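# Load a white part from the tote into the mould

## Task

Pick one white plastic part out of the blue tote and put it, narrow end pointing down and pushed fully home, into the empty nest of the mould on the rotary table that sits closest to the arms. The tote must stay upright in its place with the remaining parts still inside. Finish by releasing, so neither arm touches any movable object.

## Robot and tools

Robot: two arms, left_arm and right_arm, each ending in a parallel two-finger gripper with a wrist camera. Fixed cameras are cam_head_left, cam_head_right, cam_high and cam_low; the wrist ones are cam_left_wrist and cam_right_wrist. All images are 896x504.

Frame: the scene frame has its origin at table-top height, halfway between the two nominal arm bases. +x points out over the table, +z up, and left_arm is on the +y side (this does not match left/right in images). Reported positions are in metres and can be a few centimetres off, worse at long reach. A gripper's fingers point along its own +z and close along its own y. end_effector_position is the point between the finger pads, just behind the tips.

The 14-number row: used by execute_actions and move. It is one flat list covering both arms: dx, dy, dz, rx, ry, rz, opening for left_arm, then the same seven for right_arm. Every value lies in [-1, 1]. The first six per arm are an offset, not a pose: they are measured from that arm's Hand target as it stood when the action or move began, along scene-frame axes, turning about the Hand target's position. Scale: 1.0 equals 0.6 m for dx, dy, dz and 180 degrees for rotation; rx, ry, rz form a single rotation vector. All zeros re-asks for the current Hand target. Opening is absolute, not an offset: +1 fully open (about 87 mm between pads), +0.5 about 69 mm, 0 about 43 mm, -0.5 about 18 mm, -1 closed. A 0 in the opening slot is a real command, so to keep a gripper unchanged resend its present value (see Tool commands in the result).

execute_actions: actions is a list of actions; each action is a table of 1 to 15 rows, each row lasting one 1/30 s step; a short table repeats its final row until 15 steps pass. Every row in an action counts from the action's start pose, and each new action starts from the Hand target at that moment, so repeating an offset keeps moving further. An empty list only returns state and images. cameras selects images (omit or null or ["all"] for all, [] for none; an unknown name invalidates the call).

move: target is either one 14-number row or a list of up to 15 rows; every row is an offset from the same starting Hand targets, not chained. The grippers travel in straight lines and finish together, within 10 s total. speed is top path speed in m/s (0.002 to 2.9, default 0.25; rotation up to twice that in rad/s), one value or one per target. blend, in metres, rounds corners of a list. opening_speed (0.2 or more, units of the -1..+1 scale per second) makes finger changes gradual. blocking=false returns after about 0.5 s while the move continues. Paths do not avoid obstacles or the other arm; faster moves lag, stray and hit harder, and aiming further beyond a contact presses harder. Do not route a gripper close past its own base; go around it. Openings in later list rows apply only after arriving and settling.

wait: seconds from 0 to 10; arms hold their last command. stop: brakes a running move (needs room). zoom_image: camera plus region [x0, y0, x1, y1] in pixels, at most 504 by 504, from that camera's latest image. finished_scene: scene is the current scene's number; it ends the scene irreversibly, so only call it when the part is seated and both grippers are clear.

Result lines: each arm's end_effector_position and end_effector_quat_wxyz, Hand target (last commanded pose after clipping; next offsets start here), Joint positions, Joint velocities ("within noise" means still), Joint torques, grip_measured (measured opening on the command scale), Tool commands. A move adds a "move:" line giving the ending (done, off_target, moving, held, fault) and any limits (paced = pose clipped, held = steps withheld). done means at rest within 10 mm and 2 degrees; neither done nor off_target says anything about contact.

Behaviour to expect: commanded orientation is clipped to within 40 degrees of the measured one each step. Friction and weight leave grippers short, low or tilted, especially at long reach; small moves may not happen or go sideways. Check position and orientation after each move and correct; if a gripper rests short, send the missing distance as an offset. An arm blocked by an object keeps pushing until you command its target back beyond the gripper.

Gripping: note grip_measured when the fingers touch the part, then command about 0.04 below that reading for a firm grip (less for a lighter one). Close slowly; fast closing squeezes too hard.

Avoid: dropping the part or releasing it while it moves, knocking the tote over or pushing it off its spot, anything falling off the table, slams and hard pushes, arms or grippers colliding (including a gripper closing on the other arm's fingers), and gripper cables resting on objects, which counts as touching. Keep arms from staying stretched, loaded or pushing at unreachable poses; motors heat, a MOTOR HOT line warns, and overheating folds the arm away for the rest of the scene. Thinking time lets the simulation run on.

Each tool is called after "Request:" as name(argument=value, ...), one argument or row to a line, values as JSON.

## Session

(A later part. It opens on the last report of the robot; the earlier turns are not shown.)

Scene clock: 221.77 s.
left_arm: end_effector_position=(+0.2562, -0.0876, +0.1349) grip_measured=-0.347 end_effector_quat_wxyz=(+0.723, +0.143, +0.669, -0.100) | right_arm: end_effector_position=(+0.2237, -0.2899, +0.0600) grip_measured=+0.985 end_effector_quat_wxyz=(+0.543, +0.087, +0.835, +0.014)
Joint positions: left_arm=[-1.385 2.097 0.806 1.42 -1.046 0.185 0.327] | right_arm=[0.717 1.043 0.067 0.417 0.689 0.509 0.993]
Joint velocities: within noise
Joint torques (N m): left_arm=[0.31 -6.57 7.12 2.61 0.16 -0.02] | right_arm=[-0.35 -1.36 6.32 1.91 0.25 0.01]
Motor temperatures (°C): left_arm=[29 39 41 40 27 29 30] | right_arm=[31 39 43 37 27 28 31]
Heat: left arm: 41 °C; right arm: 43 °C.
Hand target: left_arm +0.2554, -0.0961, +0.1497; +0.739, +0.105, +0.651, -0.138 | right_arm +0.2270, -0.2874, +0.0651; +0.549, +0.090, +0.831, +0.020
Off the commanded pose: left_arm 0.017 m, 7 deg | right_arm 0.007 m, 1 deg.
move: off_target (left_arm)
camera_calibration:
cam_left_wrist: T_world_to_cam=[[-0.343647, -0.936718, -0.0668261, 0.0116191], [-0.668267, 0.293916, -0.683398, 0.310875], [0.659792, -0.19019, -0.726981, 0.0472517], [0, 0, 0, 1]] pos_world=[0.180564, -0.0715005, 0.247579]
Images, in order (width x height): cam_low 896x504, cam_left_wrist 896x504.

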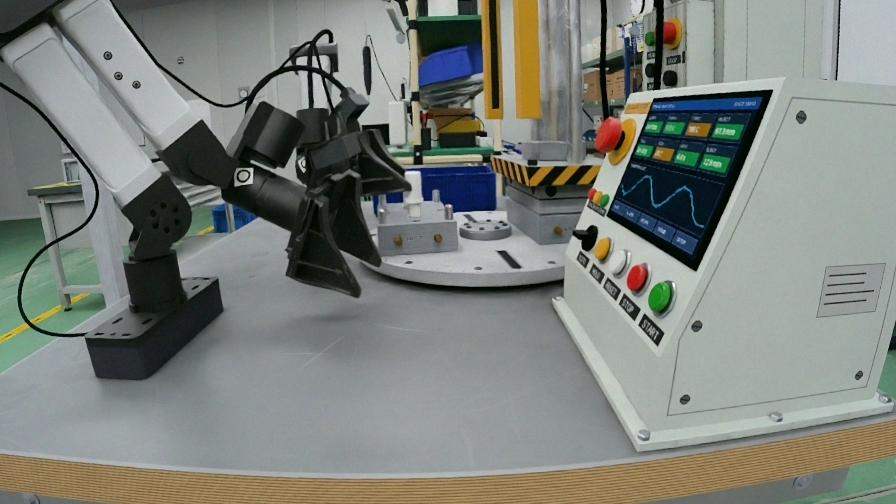

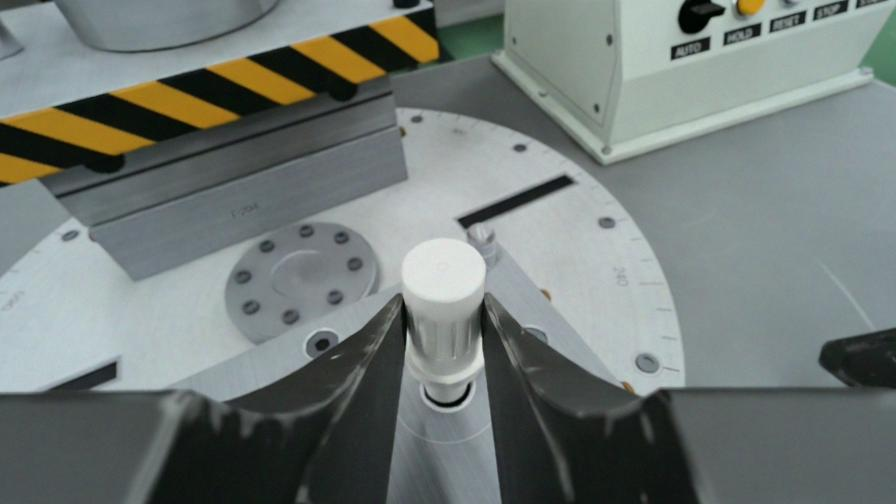

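Request:
move(
  target=[0,0.002,-0.04,0,0,0,-0.5,0,0,0,0,0,0,1],
  speed=0.04,
  cameras=["cam_low","cam_left_wrist"],
)

Request:
zoom_image(
  camera="cam_low",
  region=[340, 120, 480, 260],
)

Request:
zoom_image(
  camera="cam_left_wrist",
  region=[350, 230, 550, 430],
)

Scene clock: 229.47 s.
left_arm: end_effector_position=(+0.2569, -0.0880, +0.1220) grip_measured=-0.347 end_effector_quat_wxyz=(+0.719, +0.144, +0.674, -0.092) | right_arm: end_effector_position=(+0.2237, -0.2899, +0.0600) grip_measured=+0.985 end_effector_quat_wxyz=(+0.543, +0.087, +0.835, +0.014)
Joint positions: left_arm=[-1.385 2.134 0.816 1.422 -1.057 0.174 0.327] | right_arm=[0.717 1.043 0.067 0.417 0.689 0.509 0.993]
Joint velocities: within noise
Joint torques (N m): left_arm=[0.43 -4.92 5.44 2.88 0.25 -0.26] | right_arm=[-0.36 -1.51 6.2 1.91 0.28 -0.02]
Motor temperatures (°C): left_arm=[29 40 41 41 27 29 30] | right_arm=[31 39 43 37 27 28 31]
Heat: left arm: 41 °C; right arm: 43 °C.
Hand target: left_arm +0.2554, -0.0950, +0.1258; +0.739, +0.104, +0.651, -0.138 | right_arm +0.2270, -0.2874, +0.0651; +0.549, +0.090, +0.831, +0.020
Off the commanded pose: left_arm 0.008 m, 8 deg | right_arm 0.007 m, 1 deg.
joint sent to its limit (left arm) — joint 4 (wrist pitch), upper limit. The joint targets still meet the commanded pose.
move: off_target (left_arm)
camera_calibration:
cam_left_wrist: T_world_to_cam=[[-0.334687, -0.939129, -0.0775997, 0.00949887], [-0.677698, 0.297098, -0.67265, 0.304069], [0.65476, -0.172538, -0.73588, 0.0412351], [0, 0, 0, 1]] pos_world=[0.182247, -0.0743032, 0.235613]
Images, in order (width x height): cam_low 896x504, cam_left_wrist 896x504.

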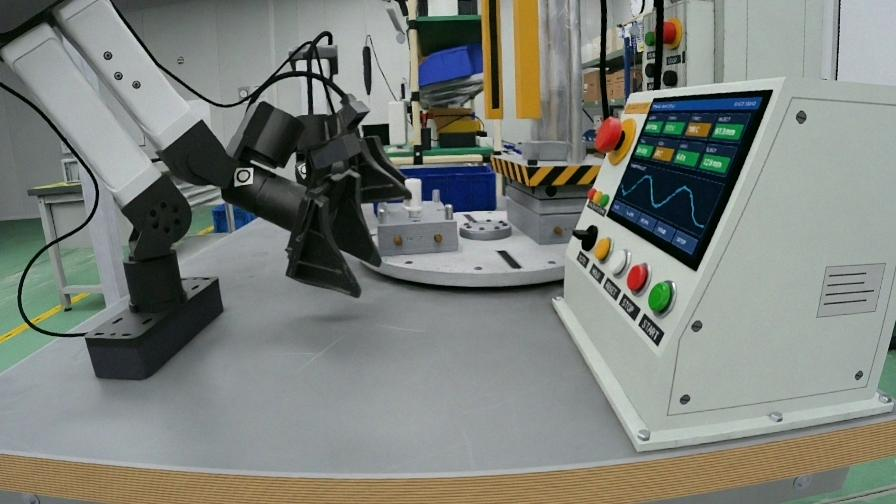

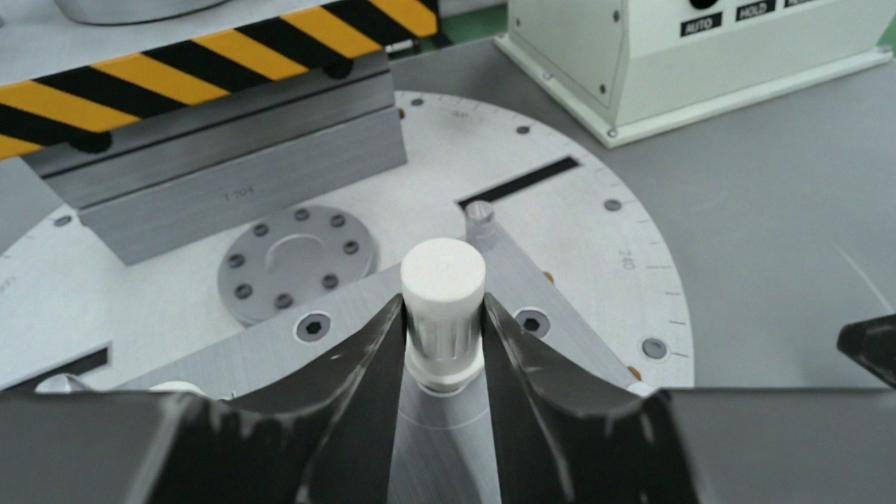

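Scaled by 3.600 from the camera's 896x504 image, which has a finer 1280x720 frame.

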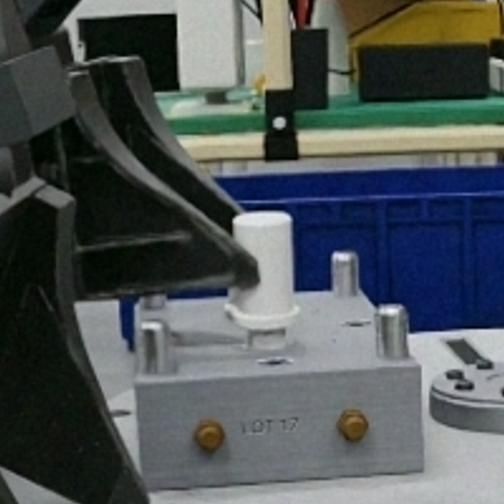

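Scaled by 2.520 from the camera's 896x504 image, which has a finer 1280x720 frame.

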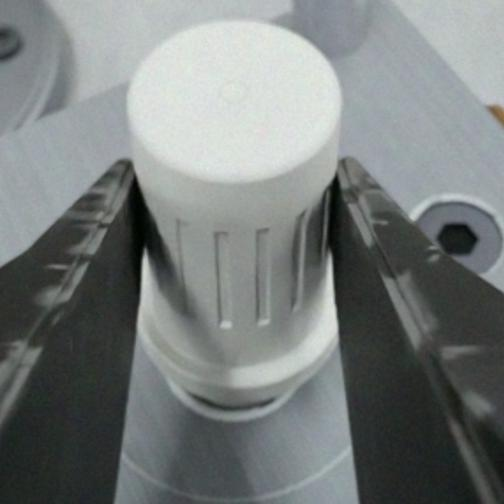

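Request:
move(
  target=[0,0,-0.028,0,0.008,0,-0.5,0,0,0,0,0,0,1],
  speed=0.04,
  cameras=["cam_low","cam_left_wrist"],
)

Request:
zoom_image(
  camera="cam_low",
  region=[340, 120, 480, 260],
)

Request:
zoom_image(
  camera="cam_left_wrist",
  region=[350, 230, 550, 430],
)

Scene clock: 237.17 s.
left_arm: end_effector_position=(+0.2583, -0.0859, +0.1160) grip_measured=-0.347 end_effector_quat_wxyz=(+0.716, +0.123, +0.681, -0.092) | right_arm: end_effector_position=(+0.2237, -0.2899, +0.0600) grip_measured=+0.985 end_effector_quat_wxyz=(+0.543, +0.087, +0.835, +0.014)
Joint positions: left_arm=[-1.386 2.154 0.826 1.422 -1.091 0.134 0.327] | right_arm=[0.717 1.043 0.067 0.417 0.689 0.509 0.993]
Joint velocities: within noise
Joint torques (N m): left_arm=[0.5 -3.54 4.46 2.84 0.55 -0.28] | right_arm=[-0.29 -1.42 6.28 1.91 0.28 -0.02]
Motor temperatures (°C): left_arm=[29 40 41 43 27 29 30] | right_arm=[31 39 43 37 27 28 31]
Heat: left arm: 43 °C; right arm: 43 °C.
Hand target: left_arm +0.2553, -0.0950, +0.1090; +0.730, +0.103, +0.661, -0.140 | right_arm +0.2270, -0.2874, +0.0651; +0.549, +0.090, +0.831, +0.020
Off the commanded pose: left_arm 0.012 m, 7 deg | right_arm 0.007 m, 1 deg.
joint sent to its limit (left arm) — joint 4 (wrist pitch), upper limit. The joint targets still meet the commanded pose.
move: off_target (left_arm)
camera_calibration:
cam_left_wrist: T_world_to_cam=[[-0.3059, -0.951005, -0.044876, -0.000796983], [-0.698043, 0.256086, -0.668698, 0.301601], [0.647427, -0.173229, -0.742179, 0.0388516], [0, 0, 0, 1]] pos_world=[0.185133, -0.0712638, 0.230479]
Images, in order (width x height): cam_low 896x504, cam_left_wrist 896x504.

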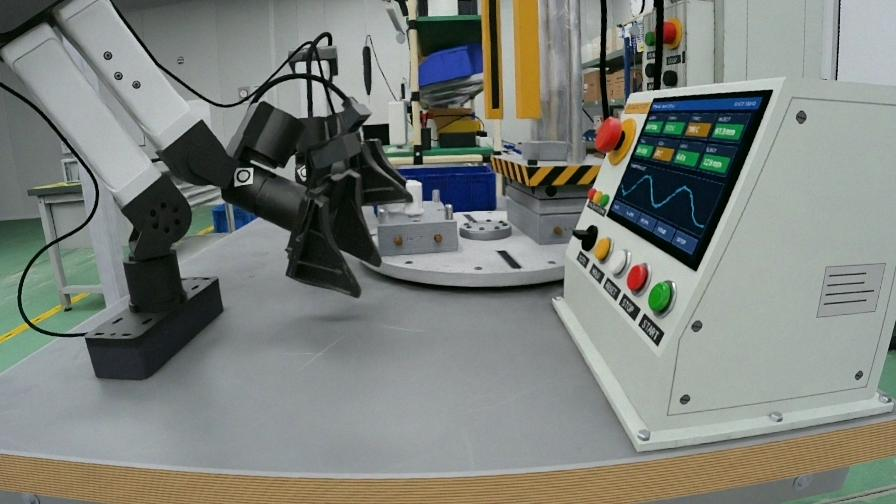

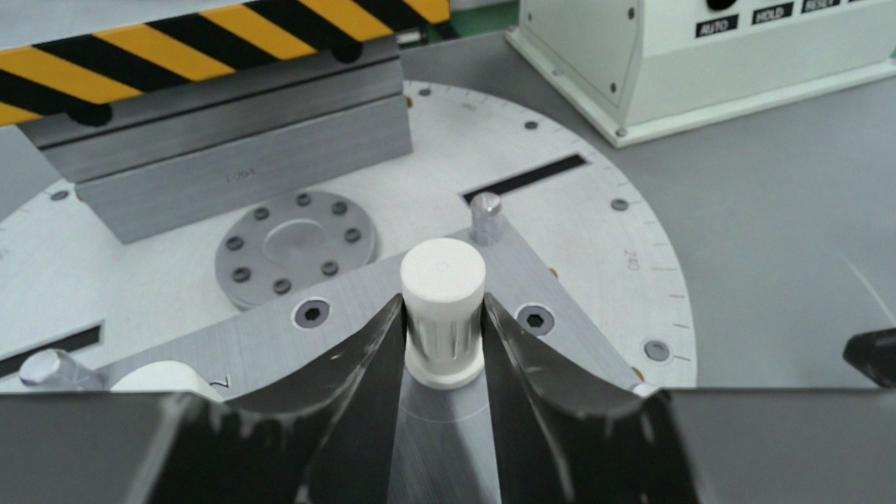

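Scaled by 3.600 from the camera's 896x504 image, which has a finer 1280x720 frame.

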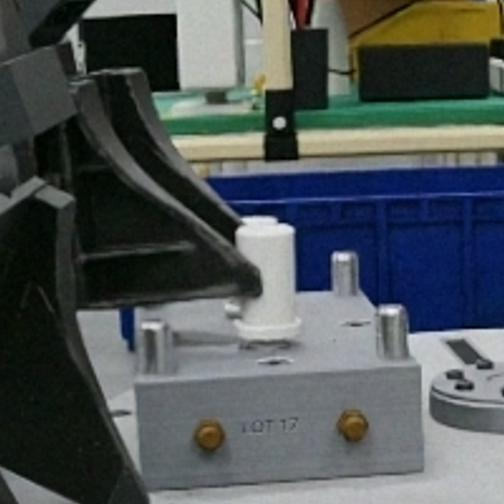

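Scaled by 2.520 from the camera's 896x504 image, which has a finer 1280x720 frame.

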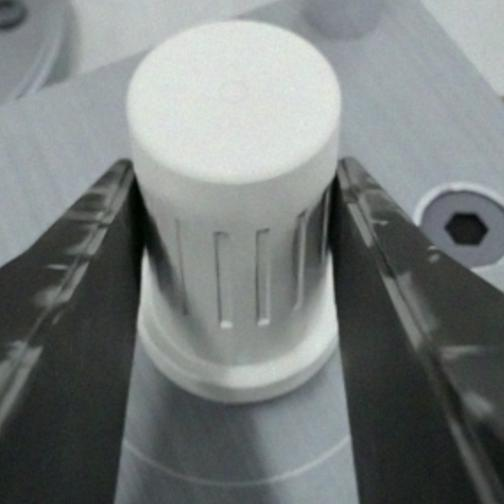

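Request:
move(
  target=[0.002,0.006,-0.015,0.008,0.004,0,-0.5,0,0,0,0,0,0,1],
  speed=0.04,
  cameras=["cam_low","cam_left_wrist"],
)

Request:
zoom_image(
  camera="cam_low",
  region=[340, 120, 480, 260],
)

Scene clock: 241.80 s.
left_arm: end_effector_position=(+0.2583, -0.0854, +0.1130) grip_measured=-0.347 end_effector_quat_wxyz=(+0.715, +0.120, +0.682, -0.092) | right_arm: end_effector_position=(+0.2237, -0.2899, +0.0600) grip_measured=+0.985 end_effector_quat_wxyz=(+0.543, +0.087, +0.835, +0.014)
Joint positions: left_arm=[-1.386 2.161 0.826 1.422 -1.095 0.123 0.327] | right_arm=[0.717 1.043 0.067 0.417 0.689 0.509 0.993]
Joint velocities: within noise
Joint torques (N m): left_arm=[0.88 -3.21 3.34 2.77 0.62 -0.22] | right_arm=[-0.34 -1.52 6.22 1.88 0.3 -0.02]
Motor temperatures (°C): left_arm=[29 39 41 43 27 29 30] | right_arm=[31 38 43 37 27 28 31]
Heat: left arm: 43 °C; right arm: 43 °C.
Hand target: left_arm +0.2565, -0.0913, +0.0998; +0.725, +0.111, +0.667, -0.132 | right_arm +0.2270, -0.2874, +0.0651; +0.549, +0.090, +0.831, +0.020
Off the commanded pose: left_arm 0.014 m, 5 deg | right_arm 0.007 m, 1 deg.
move: off_target (left_arm)
camera_calibration:
cam_left_wrist: T_world_to_cam=[[-0.302589, -0.952278, -0.0400782, -0.00196212], [-0.702264, 0.251181, -0.666133, 0.299894], [0.644411, -0.173419, -0.744755, 0.0376927], [0, 0, 0, 1]] pos_world=[0.185721, -0.0706596, 0.227763]
Images, in order (width x height): cam_low 896x504, cam_left_wrist 896x504.

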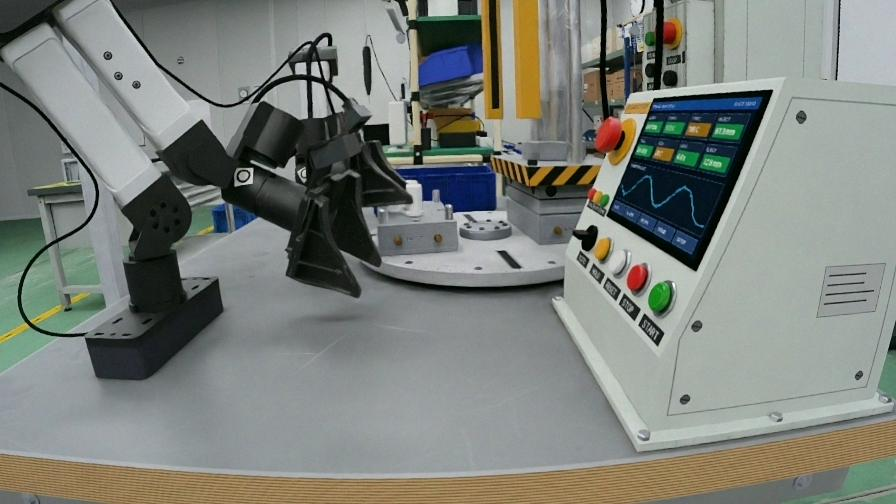

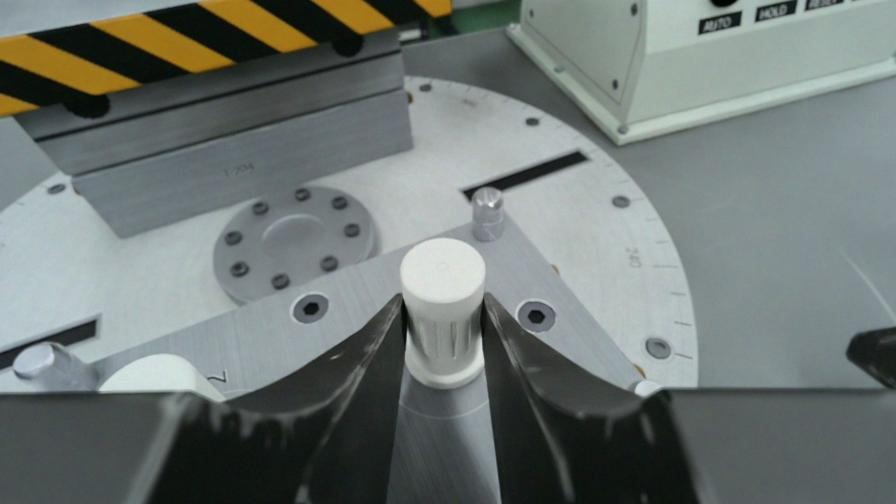

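Scaled by 3.600 from the camera's 896x504 image, which has a finer 1280x720 frame.

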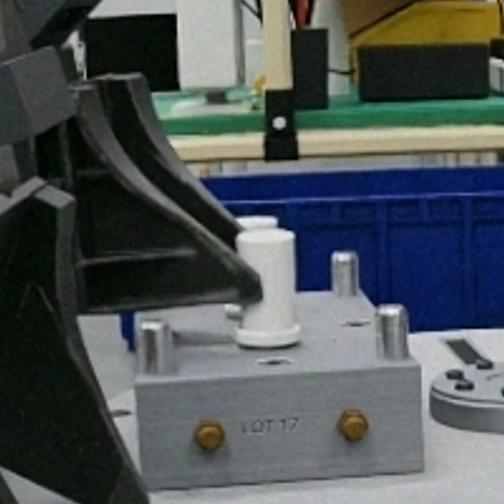

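Request:
move(
  target=[
    [0.002,0.008,0.02,0,0,0,-0.5,0,0,0,0,0,0,1],
    [0.002,0.008,0.02,0,0,0,0.0,0,0,0,0,0,0,1],
  ],
  speed=0.05,
  opening_speed=0.4,
  cameras=["cam_low","cam_left_wrist"],
)

Request:
zoom_image(
  camera="cam_low",
  region=[340, 120, 480, 260],
)

Scene clock: 254.53 s.
left_arm: end_effector_position=(+0.2549, -0.0852, +0.1034) grip_measured=+0.000 end_effector_quat_wxyz=(+0.709, +0.142, +0.683, -0.097) | right_arm: end_effector_position=(+0.2237, -0.2899, +0.0600) grip_measured=+0.985 end_effector_quat_wxyz=(+0.543, +0.087, +0.835, +0.014)
Joint positions: left_arm=[-1.386 2.167 0.798 1.421 -1.055 0.115 0.5] | right_arm=[0.717 1.043 0.067 0.417 0.689 0.509 0.993]
Joint velocities: within noise
Joint torques (N m): left_arm=[1.4 -6.74 3.86 2.78 0.26 -0.02] | right_arm=[-0.27 -1.35 6.3 1.93 0.3 0.01]
Motor temperatures (°C): left_arm=[29 38 40 45 27 29 30] | right_arm=[31 38 43 38 27 28 31]
Heat: left arm: 45 °C; right arm: 43 °C.
Hand target: left_arm +0.2577, -0.0866, +0.1119; +0.725, +0.111, +0.667, -0.132 | right_arm +0.2270, -0.2874, +0.0651; +0.549, +0.090, +0.831, +0.020
Off the commanded pose: left_arm 0.009 m, 6 deg | right_arm 0.007 m, 1 deg.
move: off_target (left_arm); target 2's new opening was sent with left_arm's hand 0.001 m and 5 deg from that target
camera_calibration:
cam_left_wrist: T_world_to_cam=[[-0.340558, -0.938131, -0.0626972, 0.0100531], [-0.695293, 0.296169, -0.654868, 0.291855], [0.632921, -0.179427, -0.753138, 0.0360365], [0, 0, 0, 1]] pos_world=[0.18354, -0.0705415, 0.218898]
Images, in order (width x height): cam_low 896x504, cam_left_wrist 896x504.

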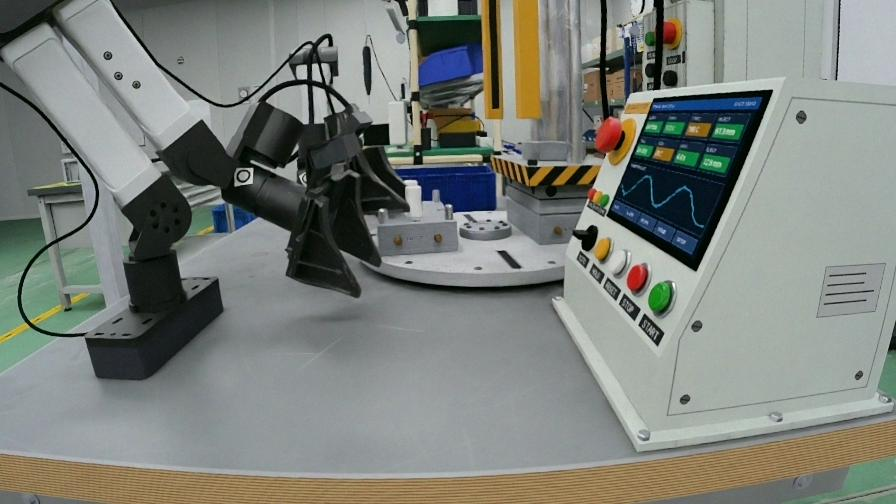

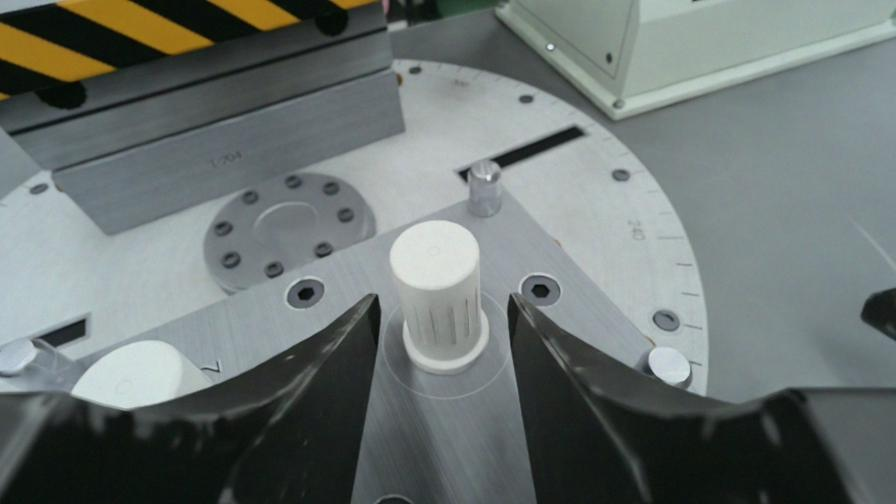

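Scaled by 3.600 from the camera's 896x504 image, which has a finer 1280x720 frame.

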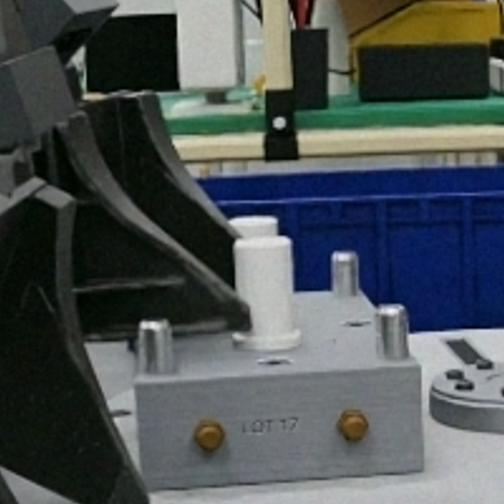

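Request:
move(
  target=[
    [-0.15,0.06,0.025,0,0,0,0,0,0,0,0,0,0,1],
    [-0.15,0.12,0.22,0,0,0,0,0,0,0,0,0,0,1],
  ],
  speed=[0.08,0.2],
  cameras=["cam_low","cam_left_wrist","cam_high","cam_head_left"],
)

Request:
zoom_image(
  camera="cam_low",
  region=[340, 120, 480, 260],
)

Scene clock: 265.90 s.
left_arm: end_effector_position=(+0.1697, -0.0157, +0.2348) grip_measured=+0.000 end_effector_quat_wxyz=(+0.725, +0.126, +0.666, -0.119) | right_arm: end_effector_position=(+0.2237, -0.2899, +0.0600) grip_measured=+0.985 end_effector_quat_wxyz=(+0.543, +0.087, +0.835, +0.014)
Joint positions: left_arm=[-1.652 1.556 0.576 1.287 -1.303 0.321 0.5] | right_arm=[0.717 1.043 0.067 0.417 0.689 0.509 0.993]
Joint velocities: within noise
Joint torques (N m): left_arm=[0.12 -6.58 7.16 1.26 0.17 -0.03] | right_arm=[-0.29 -1.43 6.27 1.91 0.31 0]
Motor temperatures (°C): left_arm=[29 39 40 45 27 29 29] | right_arm=[31 38 43 38 27 28 31]
Heat: left arm: 45 °C; right arm: 43 °C.
Hand target: left_arm +0.1677, -0.0146, +0.2439; +0.725, +0.111, +0.667, -0.132 | right_arm +0.2270, -0.2874, +0.0651; +0.549, +0.090, +0.831, +0.020
Off the commanded pose: left_arm 0.009 m, 2 deg | right_arm 0.007 m, 1 deg.
move: done
camera_calibration:
cam_left_wrist: T_world_to_cam=[[-0.348538, -0.93711, -0.0185919, 0.0455534], [-0.668271, 0.26236, -0.696118, 0.302697], [0.657218, -0.230199, -0.717686, 0.188237], [0, 0, 0, 1]] pos_world=[0.094448, 0.00660512, 0.346655]
Images, in order (width x height): cam_head_left 896x504, cam_high 896x504, cam_low 896x504, cam_left_wrist 896x504.

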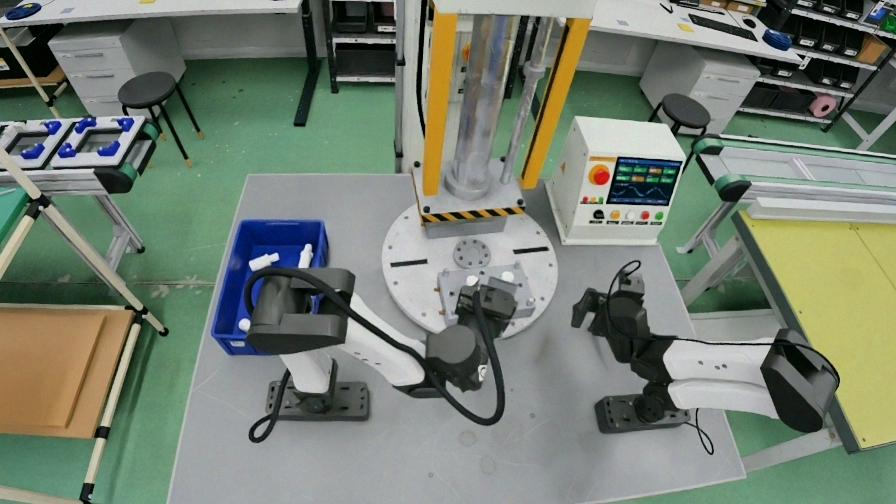

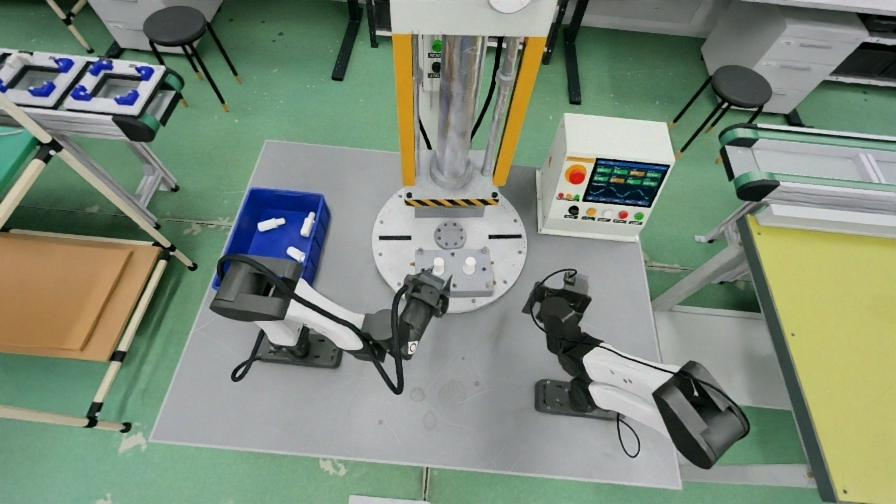

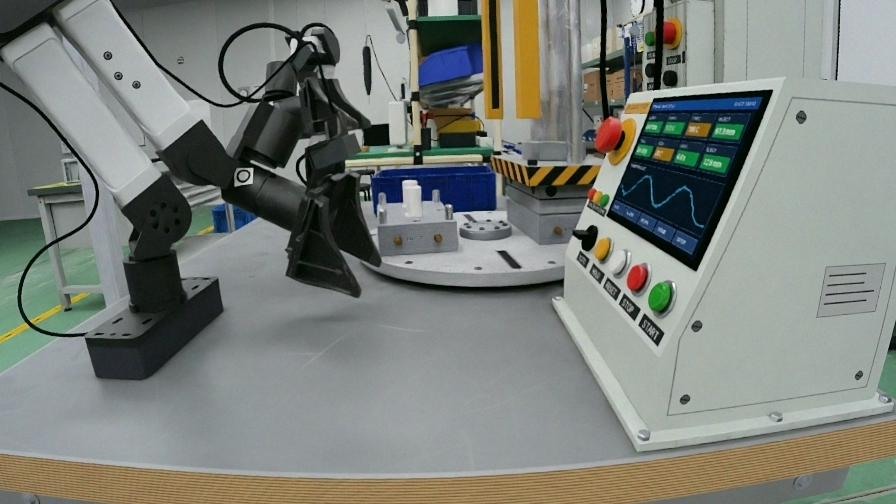

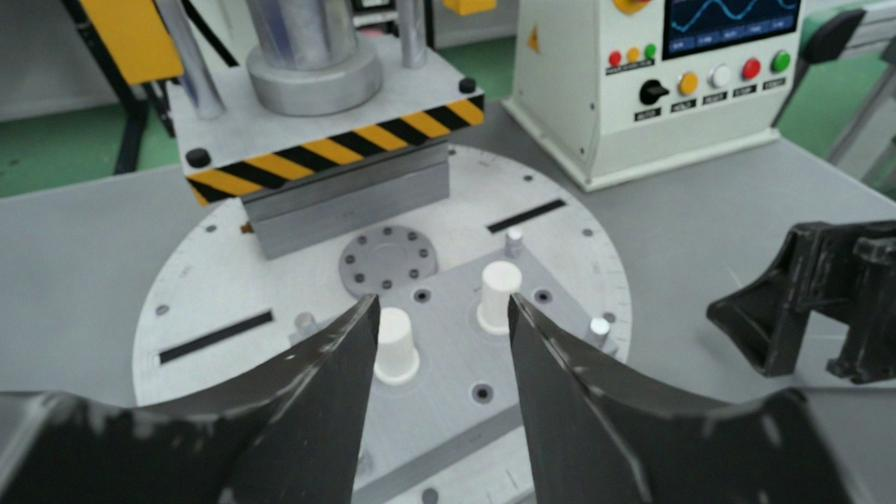

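Scaled by 3.600 from the camera's 896x504 image, which has a finer 1280x720 frame.

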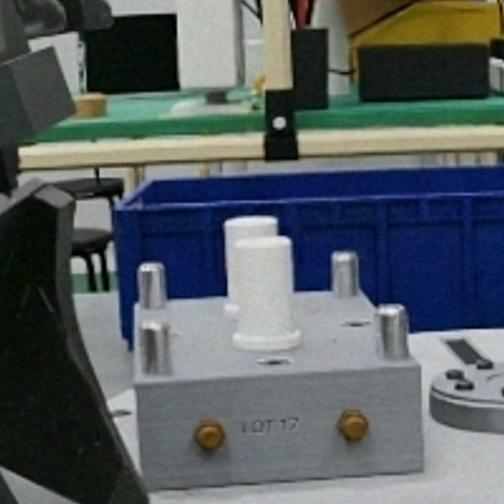

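Request:
finished_scene(
  scene=1,
)

The scene is finished: the task was done.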